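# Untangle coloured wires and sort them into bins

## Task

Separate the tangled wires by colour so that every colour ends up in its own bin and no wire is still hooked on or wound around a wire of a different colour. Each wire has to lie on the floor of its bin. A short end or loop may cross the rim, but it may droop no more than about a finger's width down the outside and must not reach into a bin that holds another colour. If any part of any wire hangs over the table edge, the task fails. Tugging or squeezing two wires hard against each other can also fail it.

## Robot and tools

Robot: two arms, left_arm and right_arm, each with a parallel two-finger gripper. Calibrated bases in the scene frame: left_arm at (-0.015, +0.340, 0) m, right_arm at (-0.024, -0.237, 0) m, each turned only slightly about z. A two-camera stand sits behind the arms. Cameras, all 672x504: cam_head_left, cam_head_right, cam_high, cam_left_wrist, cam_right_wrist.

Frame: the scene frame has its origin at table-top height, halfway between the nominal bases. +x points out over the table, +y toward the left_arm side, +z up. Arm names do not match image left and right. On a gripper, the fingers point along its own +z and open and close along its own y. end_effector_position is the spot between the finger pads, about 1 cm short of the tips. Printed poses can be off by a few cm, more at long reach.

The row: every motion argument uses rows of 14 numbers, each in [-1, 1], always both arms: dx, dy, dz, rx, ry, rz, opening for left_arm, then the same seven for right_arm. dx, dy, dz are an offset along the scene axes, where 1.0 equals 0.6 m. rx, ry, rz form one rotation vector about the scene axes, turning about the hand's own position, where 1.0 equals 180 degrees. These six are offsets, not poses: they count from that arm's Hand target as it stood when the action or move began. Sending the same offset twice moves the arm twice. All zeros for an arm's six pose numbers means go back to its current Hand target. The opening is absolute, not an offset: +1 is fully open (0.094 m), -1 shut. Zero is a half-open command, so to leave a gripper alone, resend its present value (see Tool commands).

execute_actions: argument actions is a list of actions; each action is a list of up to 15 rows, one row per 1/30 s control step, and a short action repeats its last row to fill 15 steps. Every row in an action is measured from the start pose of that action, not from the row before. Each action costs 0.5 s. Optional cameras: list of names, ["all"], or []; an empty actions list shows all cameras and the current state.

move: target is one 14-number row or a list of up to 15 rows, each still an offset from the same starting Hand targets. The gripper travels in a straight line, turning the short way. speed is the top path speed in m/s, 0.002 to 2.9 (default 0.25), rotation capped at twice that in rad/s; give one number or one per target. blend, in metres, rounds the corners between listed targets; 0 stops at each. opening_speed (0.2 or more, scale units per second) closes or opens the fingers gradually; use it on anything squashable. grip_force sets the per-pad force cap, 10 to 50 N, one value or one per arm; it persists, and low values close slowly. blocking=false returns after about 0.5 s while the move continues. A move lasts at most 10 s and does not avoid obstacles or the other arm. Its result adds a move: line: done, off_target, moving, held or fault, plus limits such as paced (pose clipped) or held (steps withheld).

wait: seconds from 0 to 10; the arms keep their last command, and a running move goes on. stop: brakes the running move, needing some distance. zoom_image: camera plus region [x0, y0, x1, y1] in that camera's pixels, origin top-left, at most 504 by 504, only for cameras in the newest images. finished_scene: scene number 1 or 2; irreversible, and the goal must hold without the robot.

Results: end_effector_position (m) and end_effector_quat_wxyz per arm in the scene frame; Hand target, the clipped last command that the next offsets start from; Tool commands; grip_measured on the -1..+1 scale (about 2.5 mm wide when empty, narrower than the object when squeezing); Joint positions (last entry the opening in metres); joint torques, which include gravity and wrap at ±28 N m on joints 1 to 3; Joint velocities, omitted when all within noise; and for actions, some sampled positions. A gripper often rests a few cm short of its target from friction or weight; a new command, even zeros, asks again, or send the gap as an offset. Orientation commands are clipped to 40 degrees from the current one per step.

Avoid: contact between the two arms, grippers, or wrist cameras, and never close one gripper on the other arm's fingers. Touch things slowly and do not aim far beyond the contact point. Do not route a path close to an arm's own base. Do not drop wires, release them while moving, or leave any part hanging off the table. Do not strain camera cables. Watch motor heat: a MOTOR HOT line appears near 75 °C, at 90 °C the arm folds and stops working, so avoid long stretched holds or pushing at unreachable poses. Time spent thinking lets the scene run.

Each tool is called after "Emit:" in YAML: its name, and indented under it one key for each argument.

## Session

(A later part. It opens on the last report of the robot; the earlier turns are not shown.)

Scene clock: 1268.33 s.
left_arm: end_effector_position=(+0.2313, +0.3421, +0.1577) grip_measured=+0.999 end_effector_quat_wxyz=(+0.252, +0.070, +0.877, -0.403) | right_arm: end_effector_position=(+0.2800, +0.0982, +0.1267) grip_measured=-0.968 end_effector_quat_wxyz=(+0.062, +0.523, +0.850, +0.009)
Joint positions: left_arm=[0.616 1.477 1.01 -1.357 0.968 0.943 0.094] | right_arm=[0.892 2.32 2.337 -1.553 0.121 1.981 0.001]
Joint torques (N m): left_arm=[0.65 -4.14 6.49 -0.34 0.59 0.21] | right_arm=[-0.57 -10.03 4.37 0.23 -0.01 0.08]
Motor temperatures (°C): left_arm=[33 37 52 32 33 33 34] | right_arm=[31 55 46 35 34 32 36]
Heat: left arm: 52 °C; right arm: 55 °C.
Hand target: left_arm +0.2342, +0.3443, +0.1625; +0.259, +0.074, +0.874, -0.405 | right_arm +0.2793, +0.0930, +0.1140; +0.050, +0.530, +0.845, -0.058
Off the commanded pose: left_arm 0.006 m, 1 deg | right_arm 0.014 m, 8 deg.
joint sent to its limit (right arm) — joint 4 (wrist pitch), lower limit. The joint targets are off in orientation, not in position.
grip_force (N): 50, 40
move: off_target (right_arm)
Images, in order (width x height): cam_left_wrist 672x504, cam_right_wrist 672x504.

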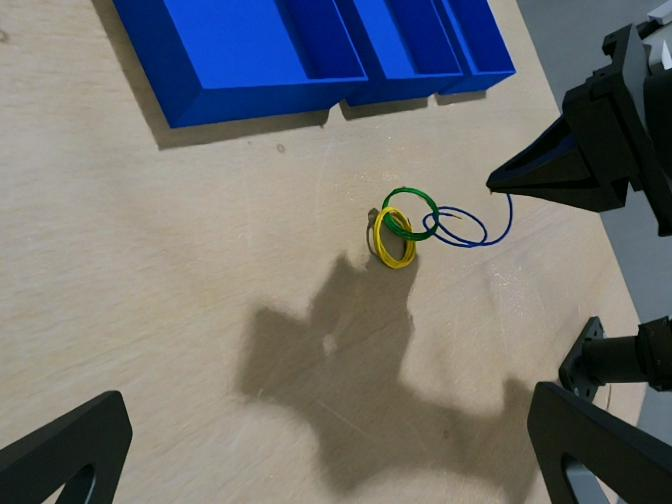

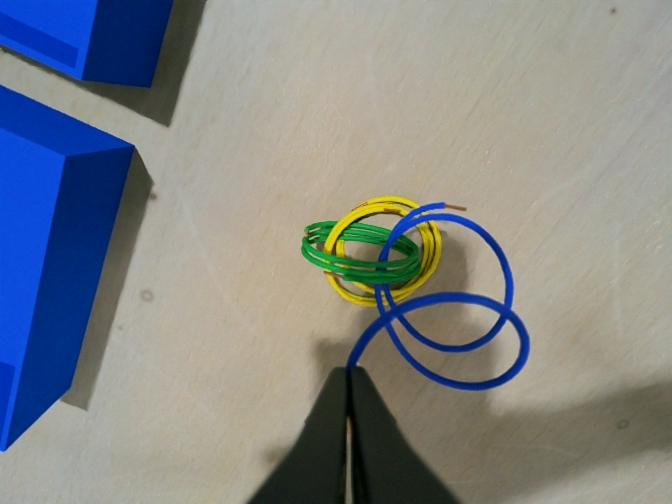

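Emit:
move:
  target:
    - [0,0,0,0,0,0,1,-0.039,0.043,-0.02,0,0,0.322,-0.99]
    - [0,0,0,0,0,0,1,-0.096,0.033,-0.02,0,0,0.644,-0.99]
  speed: 0.15
  blend: [0.01,0]
  cameras: ["cam_right_wrist","cam_left_wrist"]

Emit:
zoom_image:
  camera: "cam_right_wrist"
  region: [320, 130, 620, 430]

Emit:
zoom_image:
  camera: "cam_left_wrist"
  region: [370, 120, 570, 290]

Scene clock: 1284.40 s.
left_arm: end_effector_position=(+0.2313, +0.3421, +0.1577) grip_measured=+0.999 end_effector_quat_wxyz=(+0.252, +0.070, +0.877, -0.403) | right_arm: end_effector_position=(+0.2259, +0.1101, +0.0894) grip_measured=-0.968 end_effector_quat_wxyz=(+0.062, -0.430, +0.901, -0.003)
Joint positions: left_arm=[0.616 1.477 1.01 -1.357 0.968 0.943 0.094] | right_arm=[0.985 2.085 1.804 -1.185 0.067 0.08 0.001]
Joint torques (N m): left_arm=[0.5 -4.11 6.64 -0.37 0.56 0.16] | right_arm=[0.55 -13.9 4.56 0.62 -0.13 -0.08]
Motor temperatures (°C): left_arm=[33 37 52 32 33 33 34] | right_arm=[31 56 45 35 34 32 36]
Heat: left arm: 52 °C; right arm: 56 °C.
Hand target: left_arm +0.2342, +0.3443, +0.1625; +0.259, +0.074, +0.874, -0.405 | right_arm +0.2217, +0.1128, +0.1021; +0.075, -0.435, +0.897, +0.012
Off the commanded pose: left_arm 0.006 m, 1 deg | right_arm 0.014 m, 2 deg.
grip_force (N): 50, 40
move: off_target (right_arm)
Images, in order (width x height): cam_left_wrist 672x504, cam_right_wrist 672x504.

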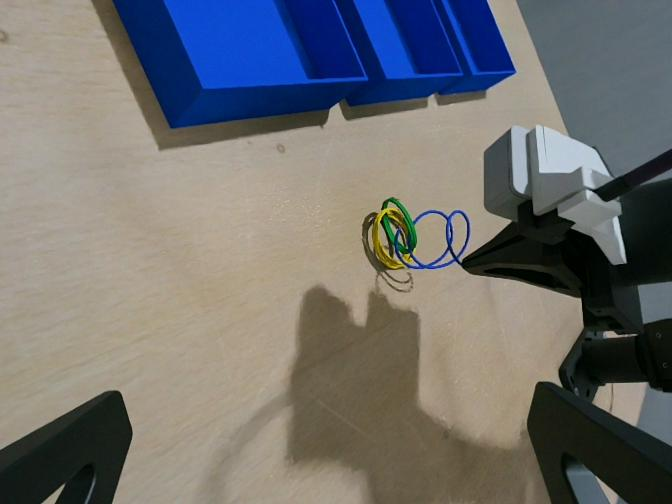

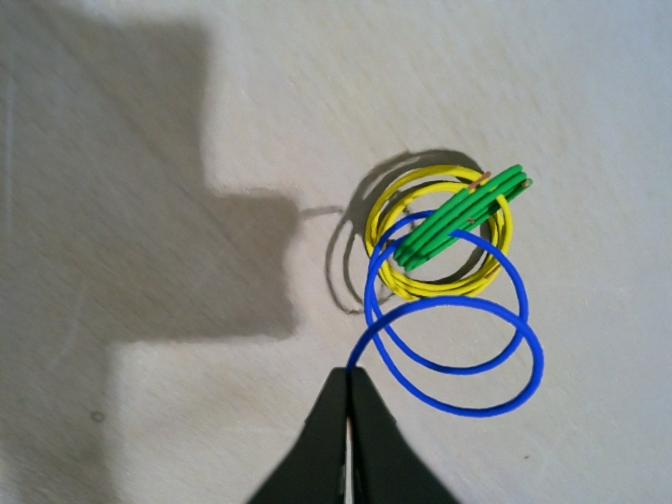

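Scaled by 1.680 from the camera's 672x504 image, which has a finer 960x720 frame.

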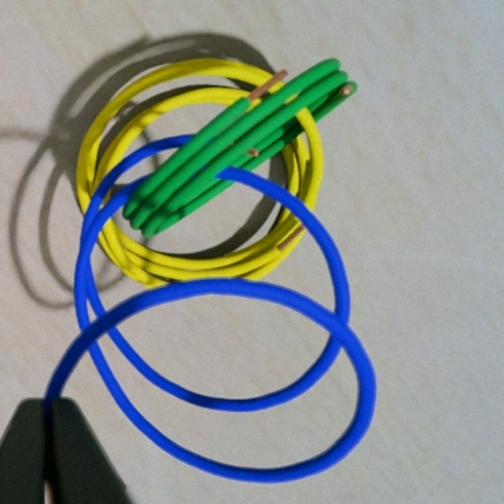

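Scaled by 2.520 from the camera's 672x504 image, which has a finer 960x720 frame.

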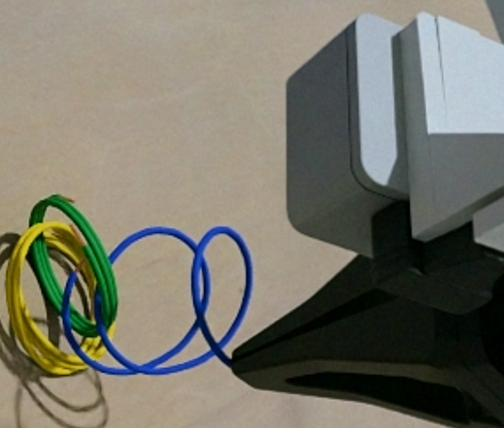

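Emit:
move:
  target:
    - [0,0,0,0,0,0,1,-0.022,-0.054,0,0,0,0.322,-0.99]
    - [0,0,0,0,0,0,1,0.003,-0.0955,0,0,0,0.58,-0.99]
  speed: 0.15
  blend: [0.01,0]
  cameras: ["cam_right_wrist","cam_left_wrist"]

Emit:
zoom_image:
  camera: "cam_right_wrist"
  region: [320, 130, 620, 430]

Emit:
zoom_image:
  camera: "cam_left_wrist"
  region: [370, 120, 570, 290]

Scene clock: 1304.07 s.
left_arm: end_effector_position=(+0.2313, +0.3421, +0.1577) grip_measured=+0.999 end_effector_quat_wxyz=(+0.252, +0.070, +0.877, -0.403) | right_arm: end_effector_position=(+0.2221, +0.0521, +0.1010) grip_measured=-0.968 end_effector_quat_wxyz=(-0.034, +0.976, -0.207, -0.055)
Joint positions: left_arm=[0.616 1.477 1.01 -1.357 0.968 0.943 0.094] | right_arm=[0.814 1.99 1.711 -1.292 -0.13 -1.922 0.001]
Joint torques (N m): left_arm=[0.44 -4.33 6.58 -0.33 0.54 0.17] | right_arm=[-0.54 -7.61 8.4 0.05 -0.39 -0.09]
Motor temperatures (°C): left_arm=[33 37 52 32 33 33 34] | right_arm=[31 57 45 35 34 32 36]
Heat: left arm: 52 °C; right arm: 57 °C.
Hand target: left_arm +0.2342, +0.3443, +0.1625; +0.259, +0.074, +0.874, -0.405 | right_arm +0.2235, +0.0555, +0.1021; -0.037, +0.976, -0.206, -0.067
Off the commanded pose: left_arm 0.006 m, 1 deg | right_arm 0.004 m, 1 deg.
grip_force (N): 50, 40
move: done
Images, in order (width x height): cam_left_wrist 672x504, cam_right_wrist 672x504.

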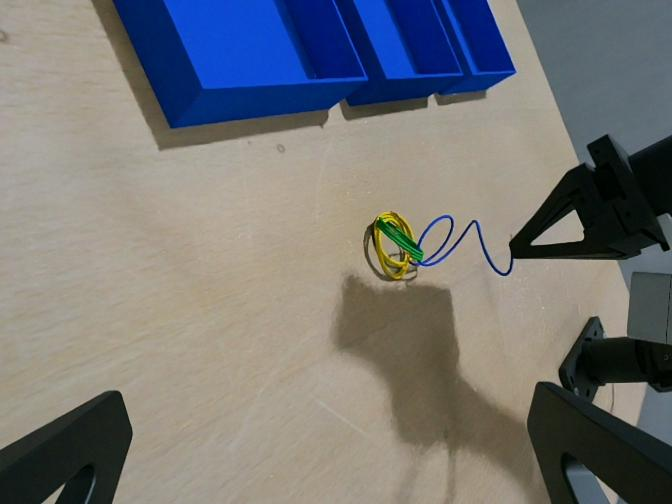

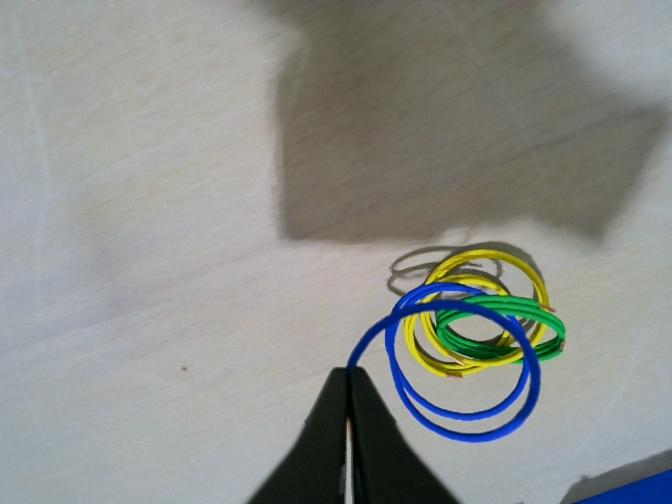

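Scaled by 1.680 from the camera's 672x504 image, which has a finer 960x720 frame.

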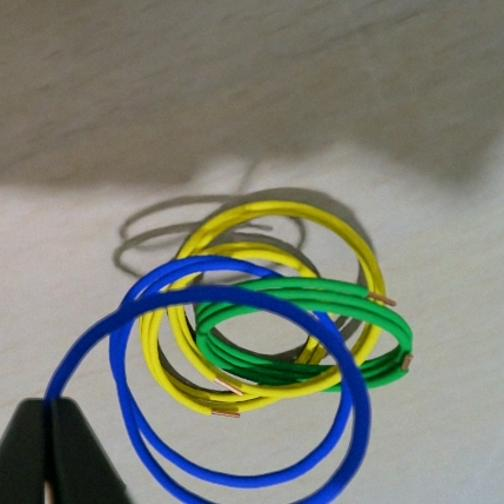

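Scaled by 2.520 from the camera's 672x504 image, which has a finer 960x720 frame.

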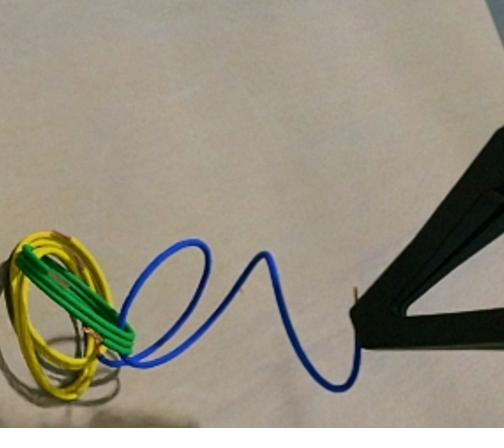

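Emit:
move:
  target:
    - [0,0,0,0,0,0,1,0.02,0.02,0.13,0,0,0,-0.99]
  speed: 0.08
  cameras: ["cam_right_wrist","cam_left_wrist"]

Emit:
zoom_image:
  camera: "cam_right_wrist"
  region: [320, 130, 620, 430]

Emit:
zoom_image:
  camera: "cam_left_wrist"
  region: [370, 120, 570, 290]

Scene clock: 1313.27 s.
left_arm: end_effector_position=(+0.2313, +0.3421, +0.1577) grip_measured=+0.999 end_effector_quat_wxyz=(+0.252, +0.070, +0.877, -0.403) | right_arm: end_effector_position=(+0.2355, +0.0664, +0.1679) grip_measured=-0.968 end_effector_quat_wxyz=(-0.055, +0.976, -0.205, -0.043)
Joint positions: left_arm=[0.616 1.477 1.01 -1.357 0.968 0.943 0.094] | right_arm=[0.814 2.056 2.075 -1.542 -0.132 -1.922 0.001]
Joint torques (N m): left_arm=[0.69 -4.05 6.56 -0.33 0.56 0.14] | right_arm=[-0.61 -10.52 8.17 0.13 -0.39 0.02]
Motor temperatures (°C): left_arm=[33 37 52 32 33 33 34] | right_arm=[31 55 46 35 34 32 36]
Heat: left arm: 52 °C; right arm: 55 °C.
Hand target: left_arm +0.2342, +0.3443, +0.1625; +0.259, +0.074, +0.874, -0.405 | right_arm +0.2355, +0.0676, +0.1801; -0.037, +0.976, -0.206, -0.067
Off the commanded pose: left_arm 0.006 m, 1 deg | right_arm 0.012 m, 3 deg.
joint sent to its limit (right arm) — joint 4 (wrist pitch), lower limit. The joint targets are off in orientation, not in position.
grip_force (N): 50, 40
move: off_target (right_arm)
Images, in order (width x height): cam_left_wrist 672x504, cam_right_wrist 672x504.

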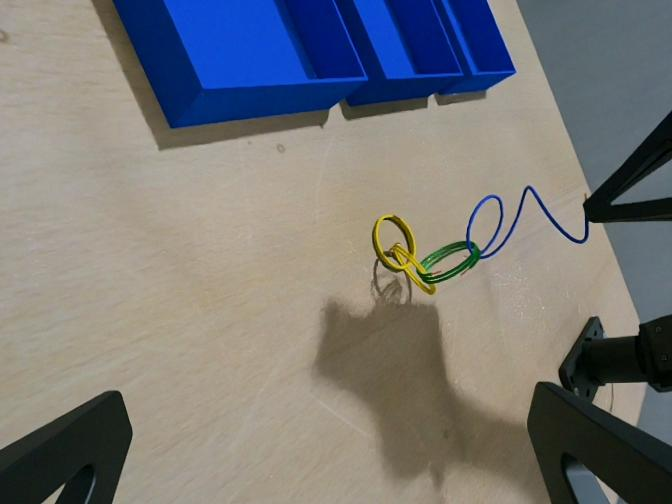

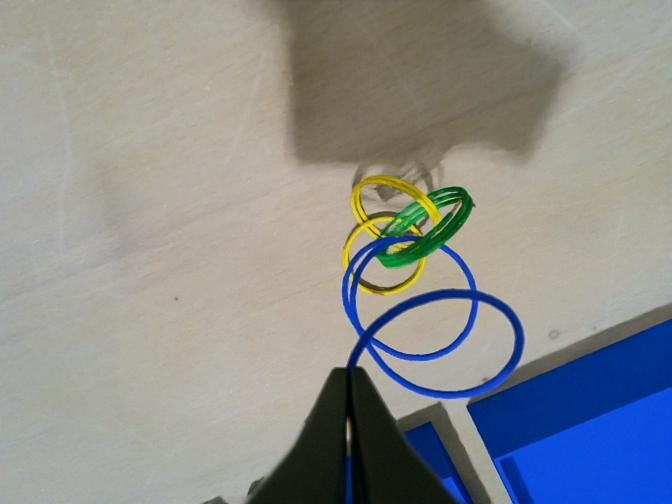

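Scaled by 1.680 from the camera's 672x504 image, which has a finer 960x720 frame.

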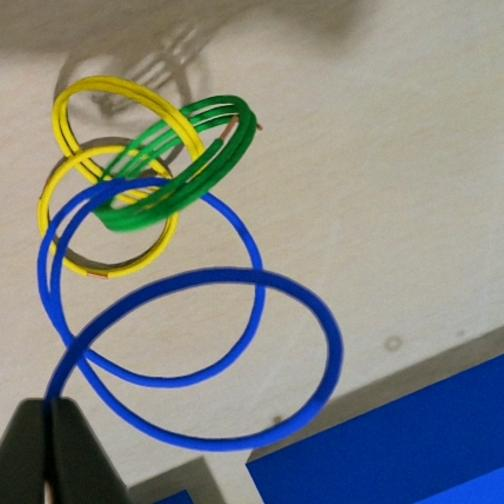

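Scaled by 2.520 from the camera's 672x504 image, which has a finer 960x720 frame.

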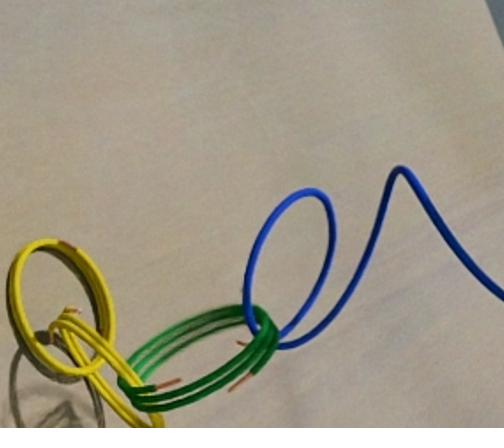

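Emit:
zoom_image:
  camera: "cam_left_wrist"
  region: [445, 220, 505, 280]

Emit:
zoom_image:
  camera: "cam_right_wrist"
  region: [340, 180, 480, 300]

Scaled by 8.400 from the camera's 672x504 image, which has a finer 960x720 frame.

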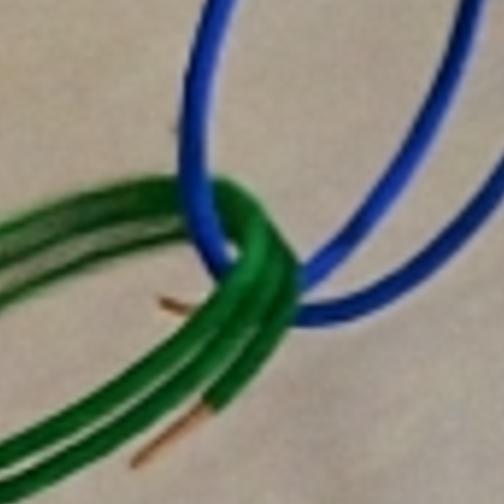

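Scaled by 3.600 from the camera's 672x504 image, which has a finer 960x720 frame.

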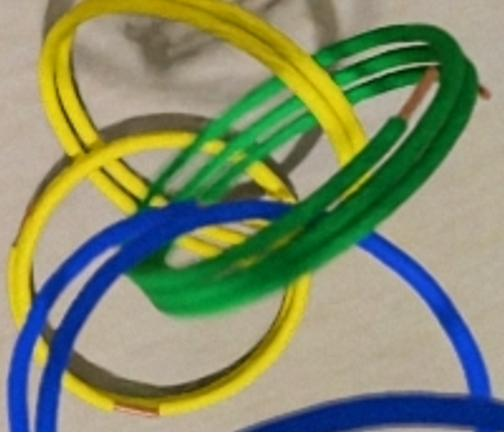

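Emit:
move:
  target:
    - [0,0,0,0,0,0,1,0.02,0.03,0.06,0,0,-0.41,-0.99]
    - [0,0,0,0,0,0,1,0.05,0.046,0.06,0,0,-0.82,-0.99]
    - [0,0,0,0,0,0,1,0.074,0.046,0.06,0,0,0.767,-0.99]
  speed: 0.25
  blend: [0.02,0.02,0]
  cameras: ["cam_right_wrist","cam_left_wrist"]

Emit:
zoom_image:
  camera: "cam_right_wrist"
  region: [320, 130, 620, 430]

Emit:
zoom_image:
  camera: "cam_left_wrist"
  region: [440, 130, 640, 290]

Scene clock: 1342.93 s.
left_arm: end_effector_position=(+0.2313, +0.3421, +0.1577) grip_measured=+0.999 end_effector_quat_wxyz=(+0.252, +0.070, +0.877, -0.403) | right_arm: end_effector_position=(+0.2753, +0.0933, +0.2167) grip_measured=-0.968 end_effector_quat_wxyz=(+0.082, +0.523, +0.841, +0.115)
Joint positions: left_arm=[0.616 1.477 1.01 -1.357 0.968 0.943 0.094] | right_arm=[0.898 2.125 2.358 -1.552 0.131 1.982 0.001]
Joint torques (N m): left_arm=[0.53 -4.05 6.57 -0.38 0.6 0.17] | right_arm=[-0.54 -8.43 8.14 0.67 0.01 0.07]
Motor temperatures (°C): left_arm=[33 37 52 32 33 33 34] | right_arm=[31 56 47 35 34 32 36]
Heat: left arm: 52 °C; right arm: 56 °C.
Hand target: left_arm +0.2342, +0.3443, +0.1625; +0.259, +0.074, +0.874, -0.405 | right_arm +0.2799, +0.0951, +0.2161; +0.049, +0.542, +0.837, -0.059
Off the commanded pose: left_arm 0.006 m, 1 deg | right_arm 0.005 m, 20 deg.
joint sent to its limit (right arm) — joint 4 (wrist pitch), lower limit. The joint targets are off in orientation, not in position.
grip_force (N): 50, 40
move: off_target (right_arm)
Images, in order (width x height): cam_left_wrist 672x504, cam_right_wrist 672x504.

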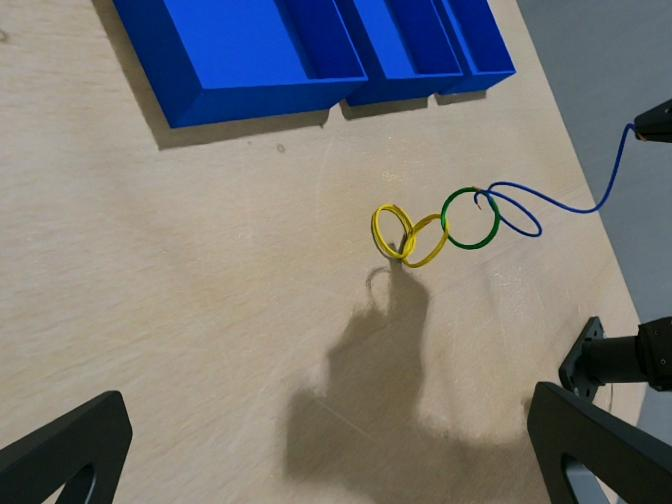

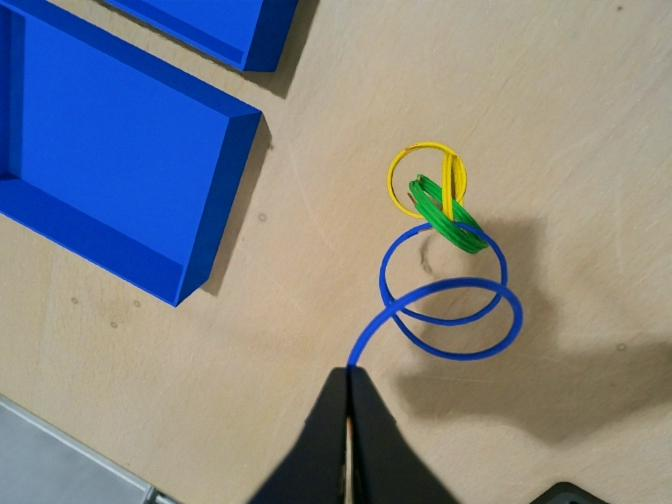

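Scaled by 1.680 from the camera's 672x504 image, which has a finer 960x720 frame.

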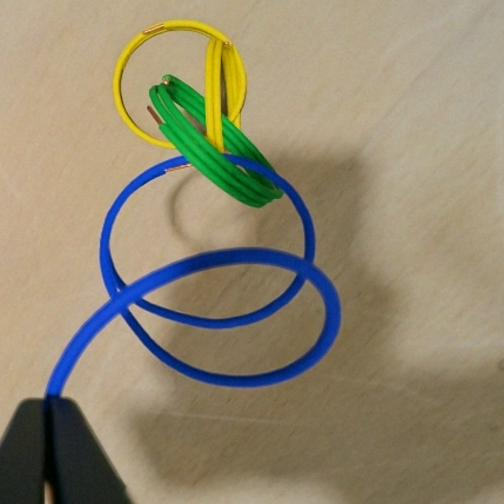

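Scaled by 2.520 from the camera's 672x504 image, which has a finer 960x720 frame.

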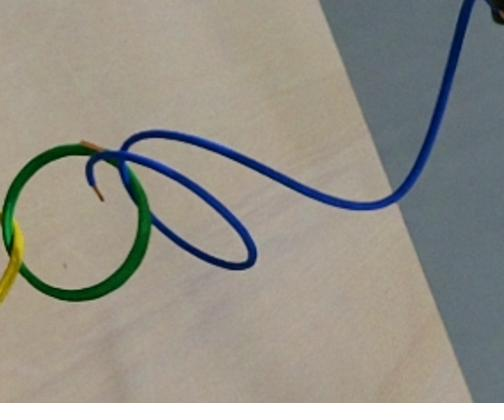

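Emit:
move:
  target:
    - [0,0,0,0,0,0,1,0,0,-0.19,0,0,0,-0.99]
    - [0,0,0,0,0,0,1,-0.039,0.043,-0.19,0,0,0.322,-0.99]
    - [0,0,0,0,0,0,1,-0.096,0.033,-0.19,0,0,0.644,-0.99]
    - [0,0,0,0,0,0,1,-0.118,-0.021,-0.19,0,0,0.967,-0.99]
  speed: [0.1,0.25,0.25,0.25]
  blend: [0,0.01,0.01,0]
  cameras: ["cam_right_wrist","cam_left_wrist"]

Emit:
zoom_image:
  camera: "cam_right_wrist"
  region: [320, 130, 620, 430]

Emit:
zoom_image:
  camera: "cam_left_wrist"
  region: [360, 130, 560, 310]

Scene clock: 1363.60 s.
left_arm: end_effector_position=(+0.2313, +0.3421, +0.1577) grip_measured=+0.999 end_effector_quat_wxyz=(+0.252, +0.070, +0.877, -0.403) | right_arm: end_effector_position=(+0.2130, +0.0862, +0.0917) grip_measured=-0.968 end_effector_quat_wxyz=(-0.053, +0.808, -0.586, -0.037)
Joint positions: left_arm=[0.616 1.477 1.01 -1.357 0.968 0.943 0.094] | right_arm=[0.913 1.976 1.653 -1.146 -0.078 -0.982 0.001]
Joint torques (N m): left_arm=[0.58 -4.16 6.71 -0.36 0.56 0.2] | right_arm=[-0.53 -12.71 4.53 0.4 -0.34 -0.1]
Motor temperatures (°C): left_arm=[33 37 53 32 33 33 34] | right_arm=[31 55 47 35 34 32 36]
Heat: left arm: 53 °C; right arm: 55 °C.
Hand target: left_arm +0.2342, +0.3443, +0.1625; +0.259, +0.074, +0.874, -0.405 | right_arm +0.2091, +0.0826, +0.1020; -0.061, +0.808, -0.584, -0.046
Off the commanded pose: left_arm 0.006 m, 1 deg | right_arm 0.012 m, 1 deg.
grip_force (N): 50, 40
move: off_target (right_arm)
Images, in order (width x height): cam_left_wrist 672x504, cam_right_wrist 672x504.

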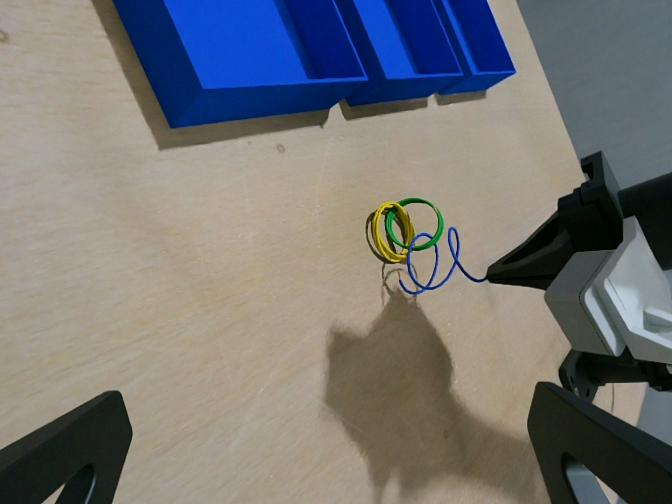

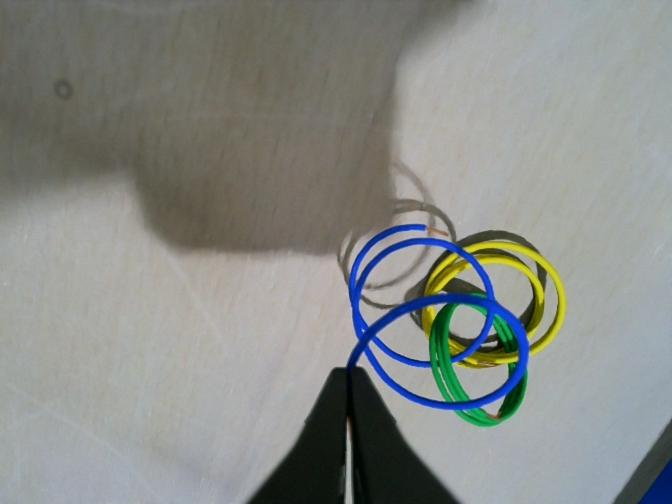

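Scaled by 1.680 from the camera's 672x504 image, which has a finer 960x720 frame.

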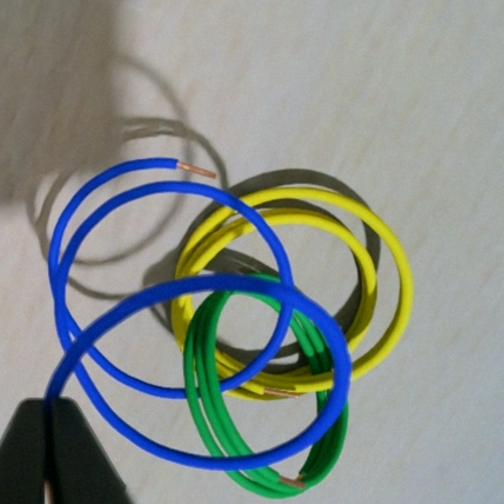

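Scaled by 2.520 from the camera's 672x504 image, which has a finer 960x720 frame.

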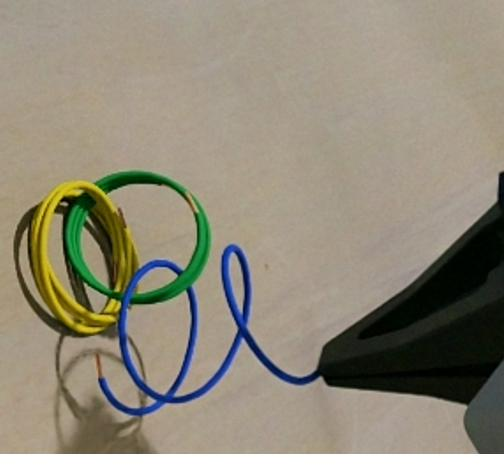

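Emit:
move:
  target:
    - [0,0,0,0,0,0,1,0.025,-0.042,0,0,0,0.26,-0.99]
    - [0,0,0,0,0,0,1,0.045,-0.02,0.14,0,0,0.26,-0.99]
  speed: [0.15,0.08]
  cameras: ["cam_right_wrist","cam_left_wrist"]

Emit:
zoom_image:
  camera: "cam_right_wrist"
  region: [320, 130, 620, 430]

Emit:
zoom_image:
  camera: "cam_left_wrist"
  region: [360, 130, 600, 310]

Scene clock: 1382.90 s.
left_arm: end_effector_position=(+0.2313, +0.3421, +0.1577) grip_measured=+0.999 end_effector_quat_wxyz=(+0.252, +0.070, +0.877, -0.403) | right_arm: end_effector_position=(+0.2370, +0.0692, +0.1707) grip_measured=-0.968 end_effector_quat_wxyz=(-0.060, +0.974, -0.214, -0.041)
Joint positions: left_arm=[0.616 1.477 1.01 -1.357 0.968 0.943 0.094] | right_arm=[0.816 2.06 2.091 -1.542 -0.132 -1.9 0.001]
Joint torques (N m): left_arm=[0.36 -4.05 6.79 -0.41 0.57 0.17] | right_arm=[-0.46 -11.25 8.16 0.17 -0.39 0.05]
Motor temperatures (°C): left_arm=[33 37 53 32 33 33 34] | right_arm=[31 59 46 35 34 32 36]
Heat: left arm: 53 °C; right arm: 59 °C.
Hand target: left_arm +0.2342, +0.3443, +0.1625; +0.259, +0.074, +0.874, -0.405 | right_arm +0.2361, +0.0705, +0.1860; -0.038, +0.974, -0.215, -0.067
Off the commanded pose: left_arm 0.006 m, 1 deg | right_arm 0.015 m, 4 deg.
joint sent to its limit (right arm) — joint 4 (wrist pitch), lower limit. The joint targets are off in orientation, not in position.
grip_force (N): 50, 40
move: off_target (right_arm)
Images, in order (width x height): cam_left_wrist 672x504, cam_right_wrist 672x504.

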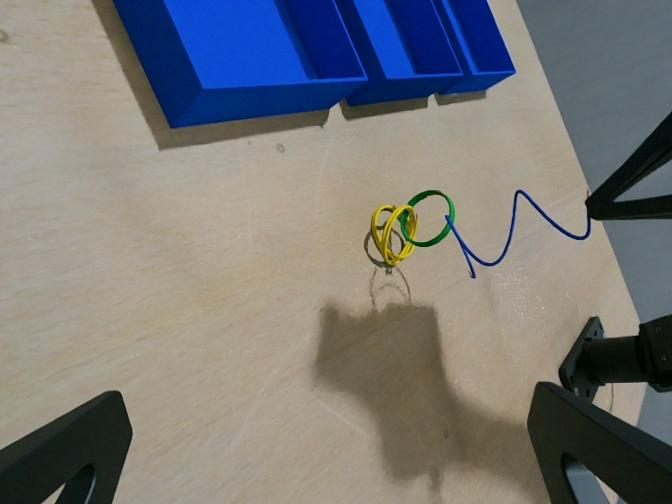

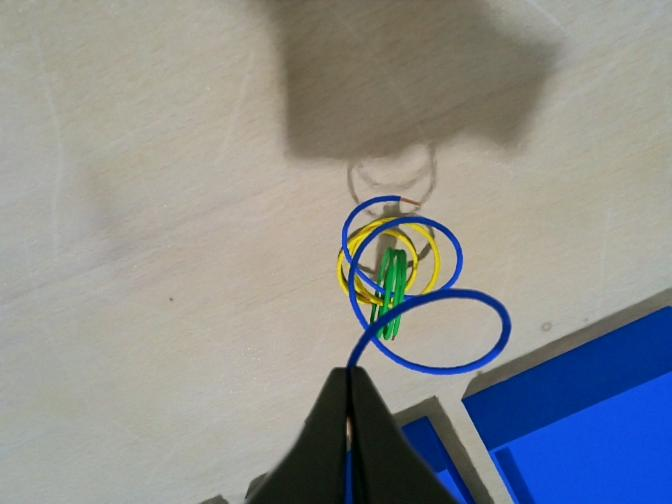

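Scaled by 1.680 from the camera's 672x504 image, which has a finer 960x720 frame.

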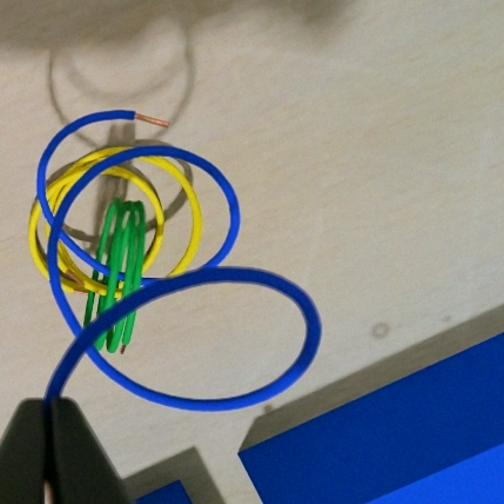

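Scaled by 2.100 from the camera's 672x504 image, which has a finer 960x720 frame.

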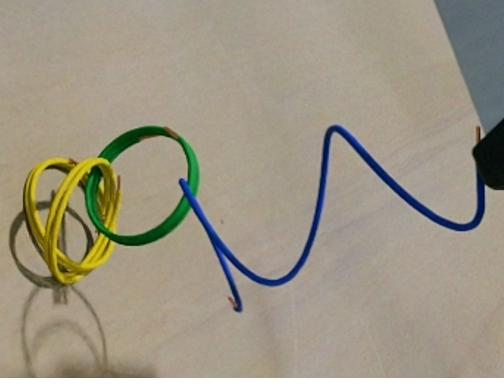

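Emit:
move:
  target:
    - [0,0,0,0,0,0,1,0.02,0.03,0.05,0,0,-0.41,-0.99]
    - [0,0,0,0,0,0,1,0.05,0.041,0.05,0,0,-0.82,-0.99]
    - [0,0,0,0,0,0,1,0.073,0.041,0.05,0,0,0.767,-0.99]
    - [0,0,0,0,0,0,1,0.073,0.041,-0.14,0,0,0.767,-0.99]
  speed: [0.25,0.25,0.25,0.1]
  blend: [0.02,0.02,0,0]
  cameras: ["cam_right_wrist","cam_left_wrist"]

Emit:
zoom_image:
  camera: "cam_right_wrist"
  region: [320, 130, 620, 430]

Emit:
zoom_image:
  camera: "cam_left_wrist"
  region: [360, 130, 600, 310]

Scene clock: 1405.80 s.
left_arm: end_effector_position=(+0.2313, +0.3421, +0.1577) grip_measured=+0.999 end_effector_quat_wxyz=(+0.252, +0.070, +0.877, -0.403) | right_arm: end_effector_position=(+0.2809, +0.1002, +0.1262) grip_measured=-0.968 end_effector_quat_wxyz=(+0.061, +0.542, +0.838, +0.012)
Joint positions: left_arm=[0.616 1.477 1.01 -1.357 0.968 0.943 0.094] | right_arm=[0.893 2.328 2.347 -1.552 0.118 2.028 0.001]
Joint torques (N m): left_arm=[0.5 -4.08 6.74 -0.4 0.6 0.14] | right_arm=[-0.53 -10.07 4.36 0.23 -0.02 0.06]
Motor temperatures (°C): left_arm=[33 37 53 32 33 33 34] | right_arm=[31 59 47 35 34 32 36]
Heat: left arm: 53 °C; right arm: 59 °C.
Hand target: left_arm +0.2342, +0.3443, +0.1625; +0.259, +0.074, +0.874, -0.405 | right_arm +0.2798, +0.0951, +0.1134; +0.052, +0.549, +0.833, -0.041 (not the last commanded pose)
Off the commanded pose: left_arm 0.006 m, 1 deg | right_arm 0.025 m, 8 deg.
joint sent to its limit (right arm) — joint 4 (wrist pitch), lower limit.
grip_force (N): 50, 40
move: off_target (right_arm; path cut at 10 s); path passed 3 of 4 targets
Images, in order (width x height): cam_left_wrist 672x504, cam_right_wrist 672x504.

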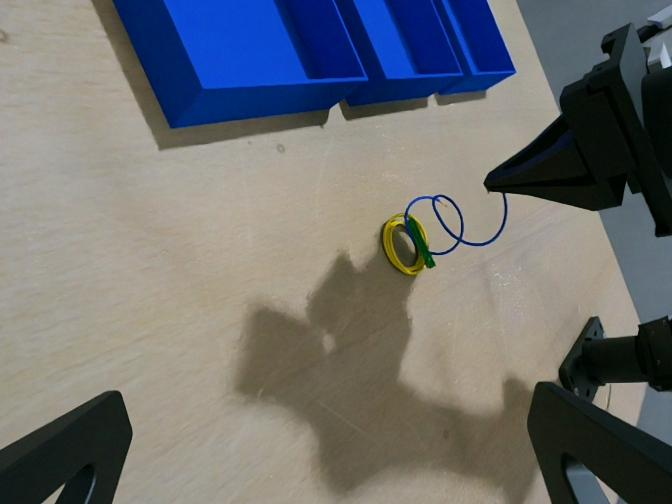

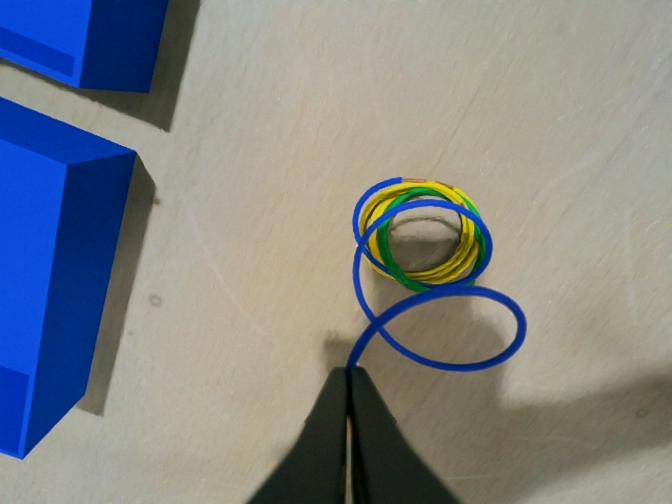

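Scaled by 1.680 from the camera's 672x504 image, which has a finer 960x720 frame.

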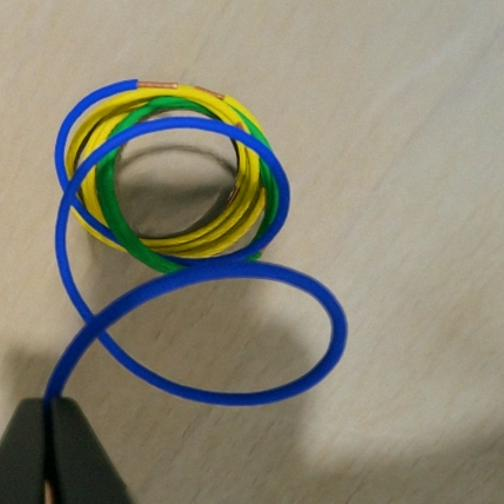

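Scaled by 2.100 from the camera's 672x504 image, which has a finer 960x720 frame.

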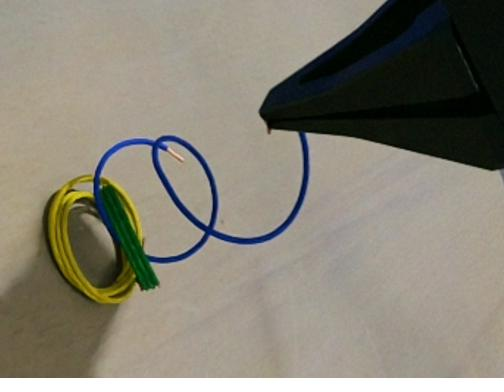

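Emit:
move:
  target:
    - [0,0,0,0,0,0,1,-0.039,0.043,-0.02,0,0,0.322,-0.99]
    - [0,0,0,0,0,0,1,-0.096,0.033,-0.02,0,0,0.644,-0.99]
    - [0,0,0,0,0,0,1,-0.118,-0.021,-0.01,0,0,0.967,-0.99]
    - [0,0,0,0,0,0,1,-0.093,-0.0625,0.01,0,0,-0.77,-0.99]
  speed: 0.25
  blend: [0.01,0.01,0.01,0]
  cameras: ["cam_right_wrist","cam_left_wrist"]

Emit:
zoom_image:
  camera: "cam_right_wrist"
  region: [320, 130, 620, 430]

Emit:
zoom_image:
  camera: "cam_left_wrist"
  region: [360, 130, 600, 310]

Scene clock: 1425.23 s.
left_arm: end_effector_position=(+0.2313, +0.3421, +0.1577) grip_measured=+0.999 end_effector_quat_wxyz=(+0.252, +0.070, +0.877, -0.403) | right_arm: end_effector_position=(+0.2226, +0.0544, +0.1186) grip_measured=-0.968 end_effector_quat_wxyz=(-0.018, +0.974, -0.220, -0.052)
Joint positions: left_arm=[0.616 1.477 1.01 -1.357 0.968 0.943 0.094] | right_arm=[0.827 2.022 1.829 -1.399 -0.109 -1.883 0.001]
Joint torques (N m): left_arm=[0.49 -4.15 6.53 -0.36 0.6 0.14] | right_arm=[-0.54 -7.87 8.36 0 -0.36 -0.08]
Motor temperatures (°C): left_arm=[33 37 53 32 33 33 34] | right_arm=[31 57 46 35 34 32 36]
Heat: left arm: 53 °C; right arm: 57 °C.
Hand target: left_arm +0.2342, +0.3443, +0.1625; +0.259, +0.074, +0.874, -0.405 | right_arm +0.2240, +0.0575, +0.1195; -0.021, +0.973, -0.219, -0.063
Off the commanded pose: left_arm 0.006 m, 1 deg | right_arm 0.004 m, 1 deg.
grip_force (N): 50, 40
move: done
Images, in order (width x height): cam_left_wrist 672x504, cam_right_wrist 672x504.

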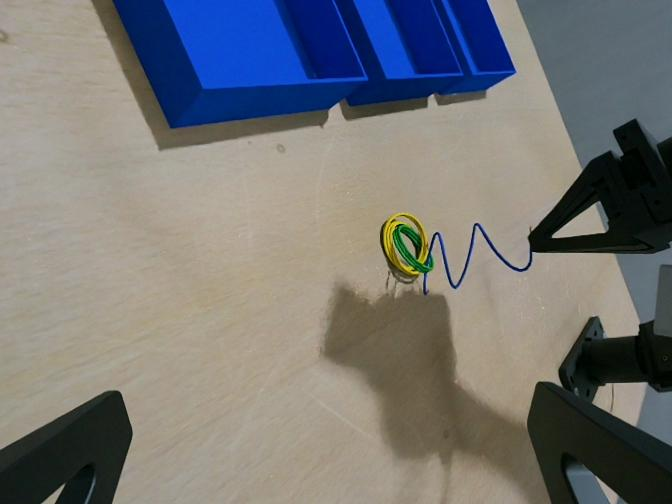

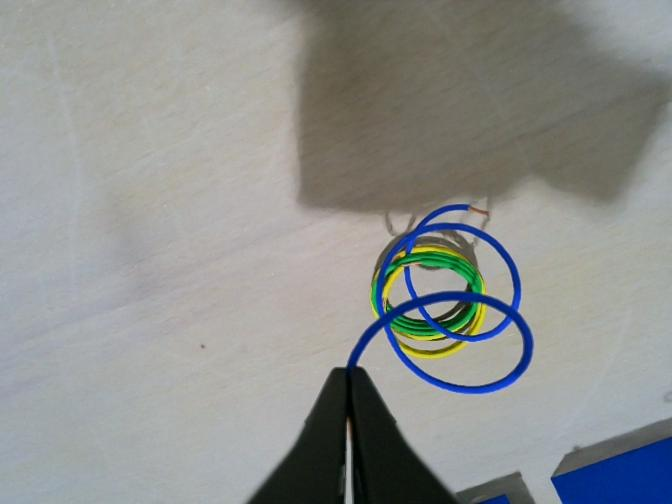

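Scaled by 1.680 from the camera's 672x504 image, which has a finer 960x720 frame.

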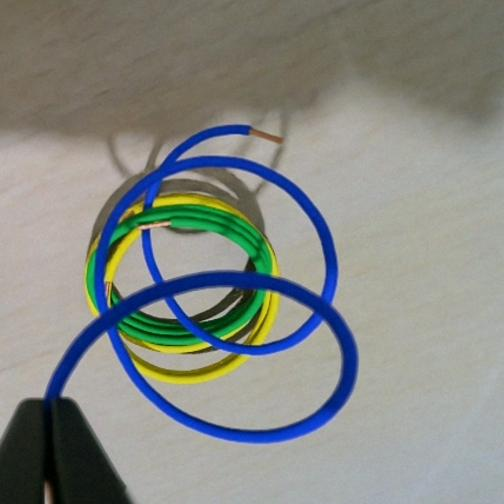

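Scaled by 2.100 from the camera's 672x504 image, which has a finer 960x720 frame.

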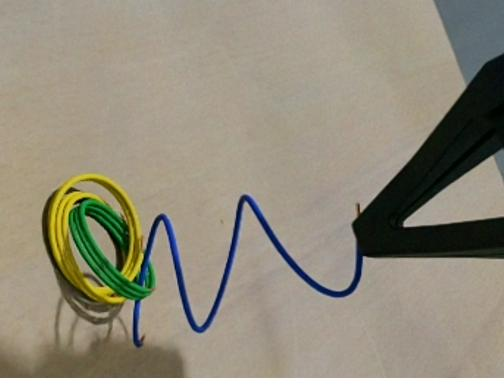

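Emit:
move:
  target:
    - [0,0,0,0,0,0,1,0.03,0.03,0.1,0,0,0,-0.99]
  speed: 0.08
  cameras: ["cam_right_wrist","cam_left_wrist"]

Emit:
zoom_image:
  camera: "cam_right_wrist"
  region: [320, 130, 620, 430]

Emit:
zoom_image:
  camera: "cam_left_wrist"
  region: [360, 130, 600, 310]

Scene clock: 1438.77 s.
left_arm: end_effector_position=(+0.2313, +0.3421, +0.1577) grip_measured=+0.999 end_effector_quat_wxyz=(+0.252, +0.070, +0.877, -0.403) | right_arm: end_effector_position=(+0.2416, +0.0748, +0.1705) grip_measured=-0.968 end_effector_quat_wxyz=(-0.059, +0.974, -0.217, -0.029)
Joint positions: left_arm=[0.616 1.477 1.01 -1.357 0.968 0.943 0.094] | right_arm=[0.827 2.083 2.126 -1.542 -0.109 -1.884 0.001]
Joint torques (N m): left_arm=[0.62 -4.15 6.68 -0.36 0.6 0.17] | right_arm=[-0.7 -10.14 8.08 0.19 -0.37 0.03]
Motor temperatures (°C): left_arm=[33 37 53 32 33 33 34] | right_arm=[31 56 47 35 34 32 36]
Heat: left arm: 53 °C; right arm: 56 °C.
Hand target: left_arm +0.2342, +0.3443, +0.1625; +0.259, +0.074, +0.874, -0.405 | right_arm +0.2421, +0.0756, +0.1795; -0.021, +0.973, -0.219, -0.063
Off the commanded pose: left_arm 0.006 m, 1 deg | right_arm 0.009 m, 6 deg.
joint sent to its limit (right arm) — joint 4 (wrist pitch), lower limit. The joint targets are off in orientation, not in position.
grip_force (N): 50, 40
move: off_target (right_arm)
Images, in order (width x height): cam_left_wrist 672x504, cam_right_wrist 672x504.

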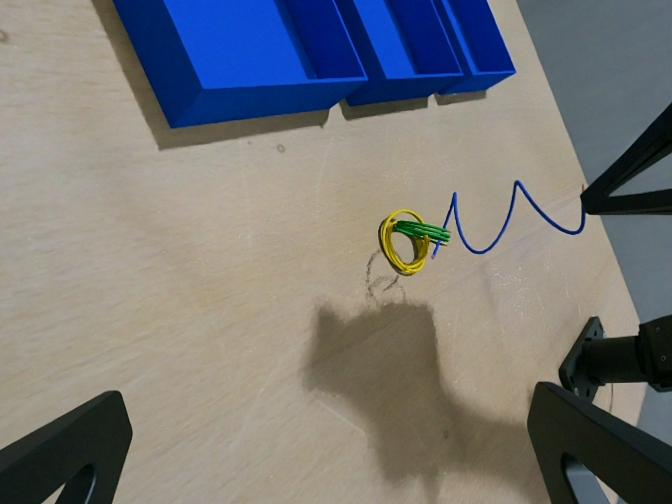

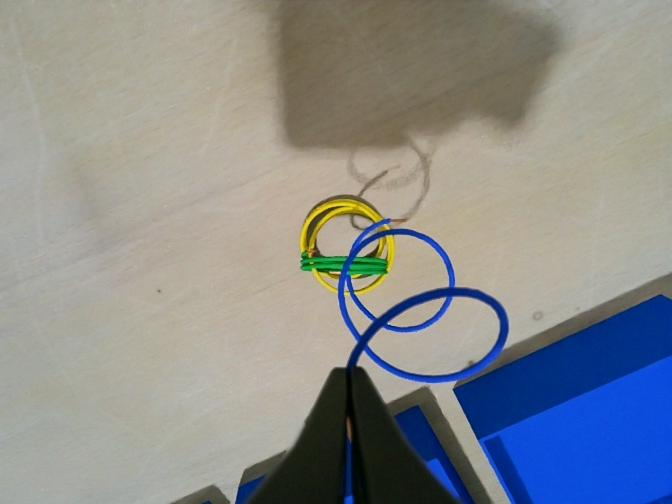

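Scaled by 1.680 from the camera's 672x504 image, which has a finer 960x720 frame.

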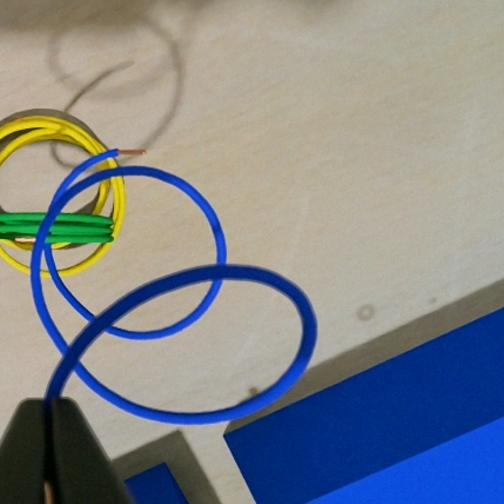

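Scaled by 2.100 from the camera's 672x504 image, which has a finer 960x720 frame.

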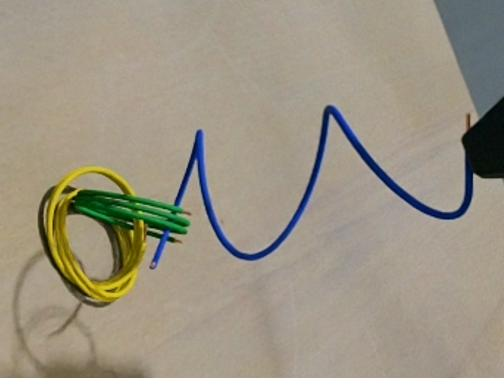

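Emit:
move:
  target:
    - [0,0,0,0,0,0,1,0,0,0.08,0,0,0,-0.99]
    - [0,0,0,0,0,0,1,-0.02,-0.07,0.09,0,0,0,-0.99]
  speed: 0.08
  cameras: ["cam_right_wrist","cam_left_wrist"]

Emit:
zoom_image:
  camera: "cam_left_wrist"
  region: [360, 130, 600, 310]

Scene clock: 1454.83 s.
left_arm: end_effector_position=(+0.2313, +0.3421, +0.1577) grip_measured=+0.999 end_effector_quat_wxyz=(+0.252, +0.070, +0.877, -0.403) | right_arm: end_effector_position=(+0.2377, +0.0401, +0.2260) grip_measured=-0.968 end_effector_quat_wxyz=(-0.113, +0.968, -0.225, +0.005)
Joint positions: left_arm=[0.616 1.477 1.01 -1.357 0.968 0.943 0.094] | right_arm=[0.769 1.882 2.053 -1.545 -0.116 -1.915 0.001]
Joint torques (N m): left_arm=[0.57 -4.11 6.64 -0.38 0.59 0.21] | right_arm=[-0.53 -11.07 4.25 0.49 -0.33 -0.07]
Motor temperatures (°C): left_arm=[33 37 53 32 33 33 34] | right_arm=[31 57 47 35 34 32 36]
Heat: left arm: 53 °C; right arm: 57 °C.
Hand target: left_arm +0.2342, +0.3443, +0.1625; +0.259, +0.074, +0.874, -0.405 | right_arm +0.2301, +0.0336, +0.2335; -0.021, +0.973, -0.219, -0.063
Off the commanded pose: left_arm 0.006 m, 1 deg | right_arm 0.012 m, 13 deg.
joint sent to its limit (right arm) — joint 4 (wrist pitch), lower limit. The joint targets are off in orientation, not in position.
grip_force (N): 50, 40
move: off_target (right_arm)
Images, in order (width x height): cam_left_wrist 672x504, cam_right_wrist 672x504.

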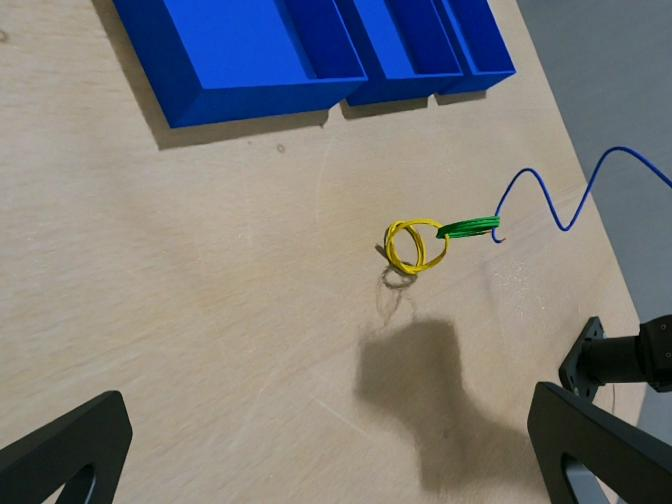

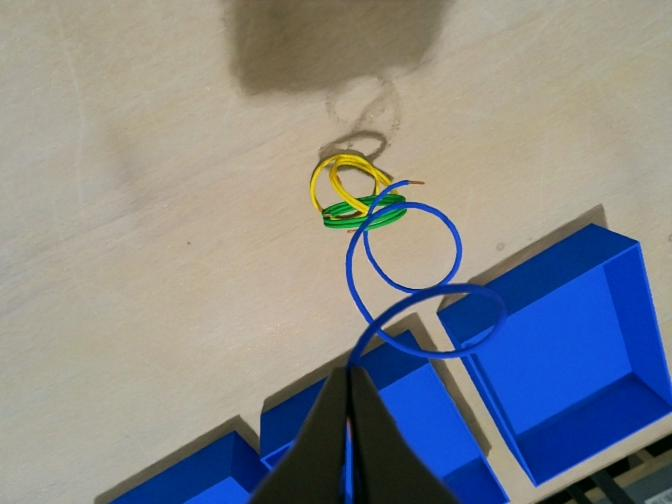

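Scaled by 2.100 from the camera's 672x504 image, which has a finer 960x720 frame.

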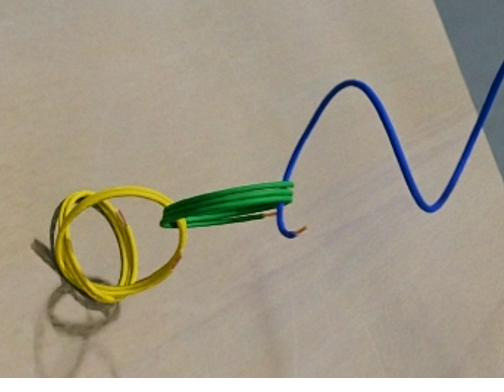

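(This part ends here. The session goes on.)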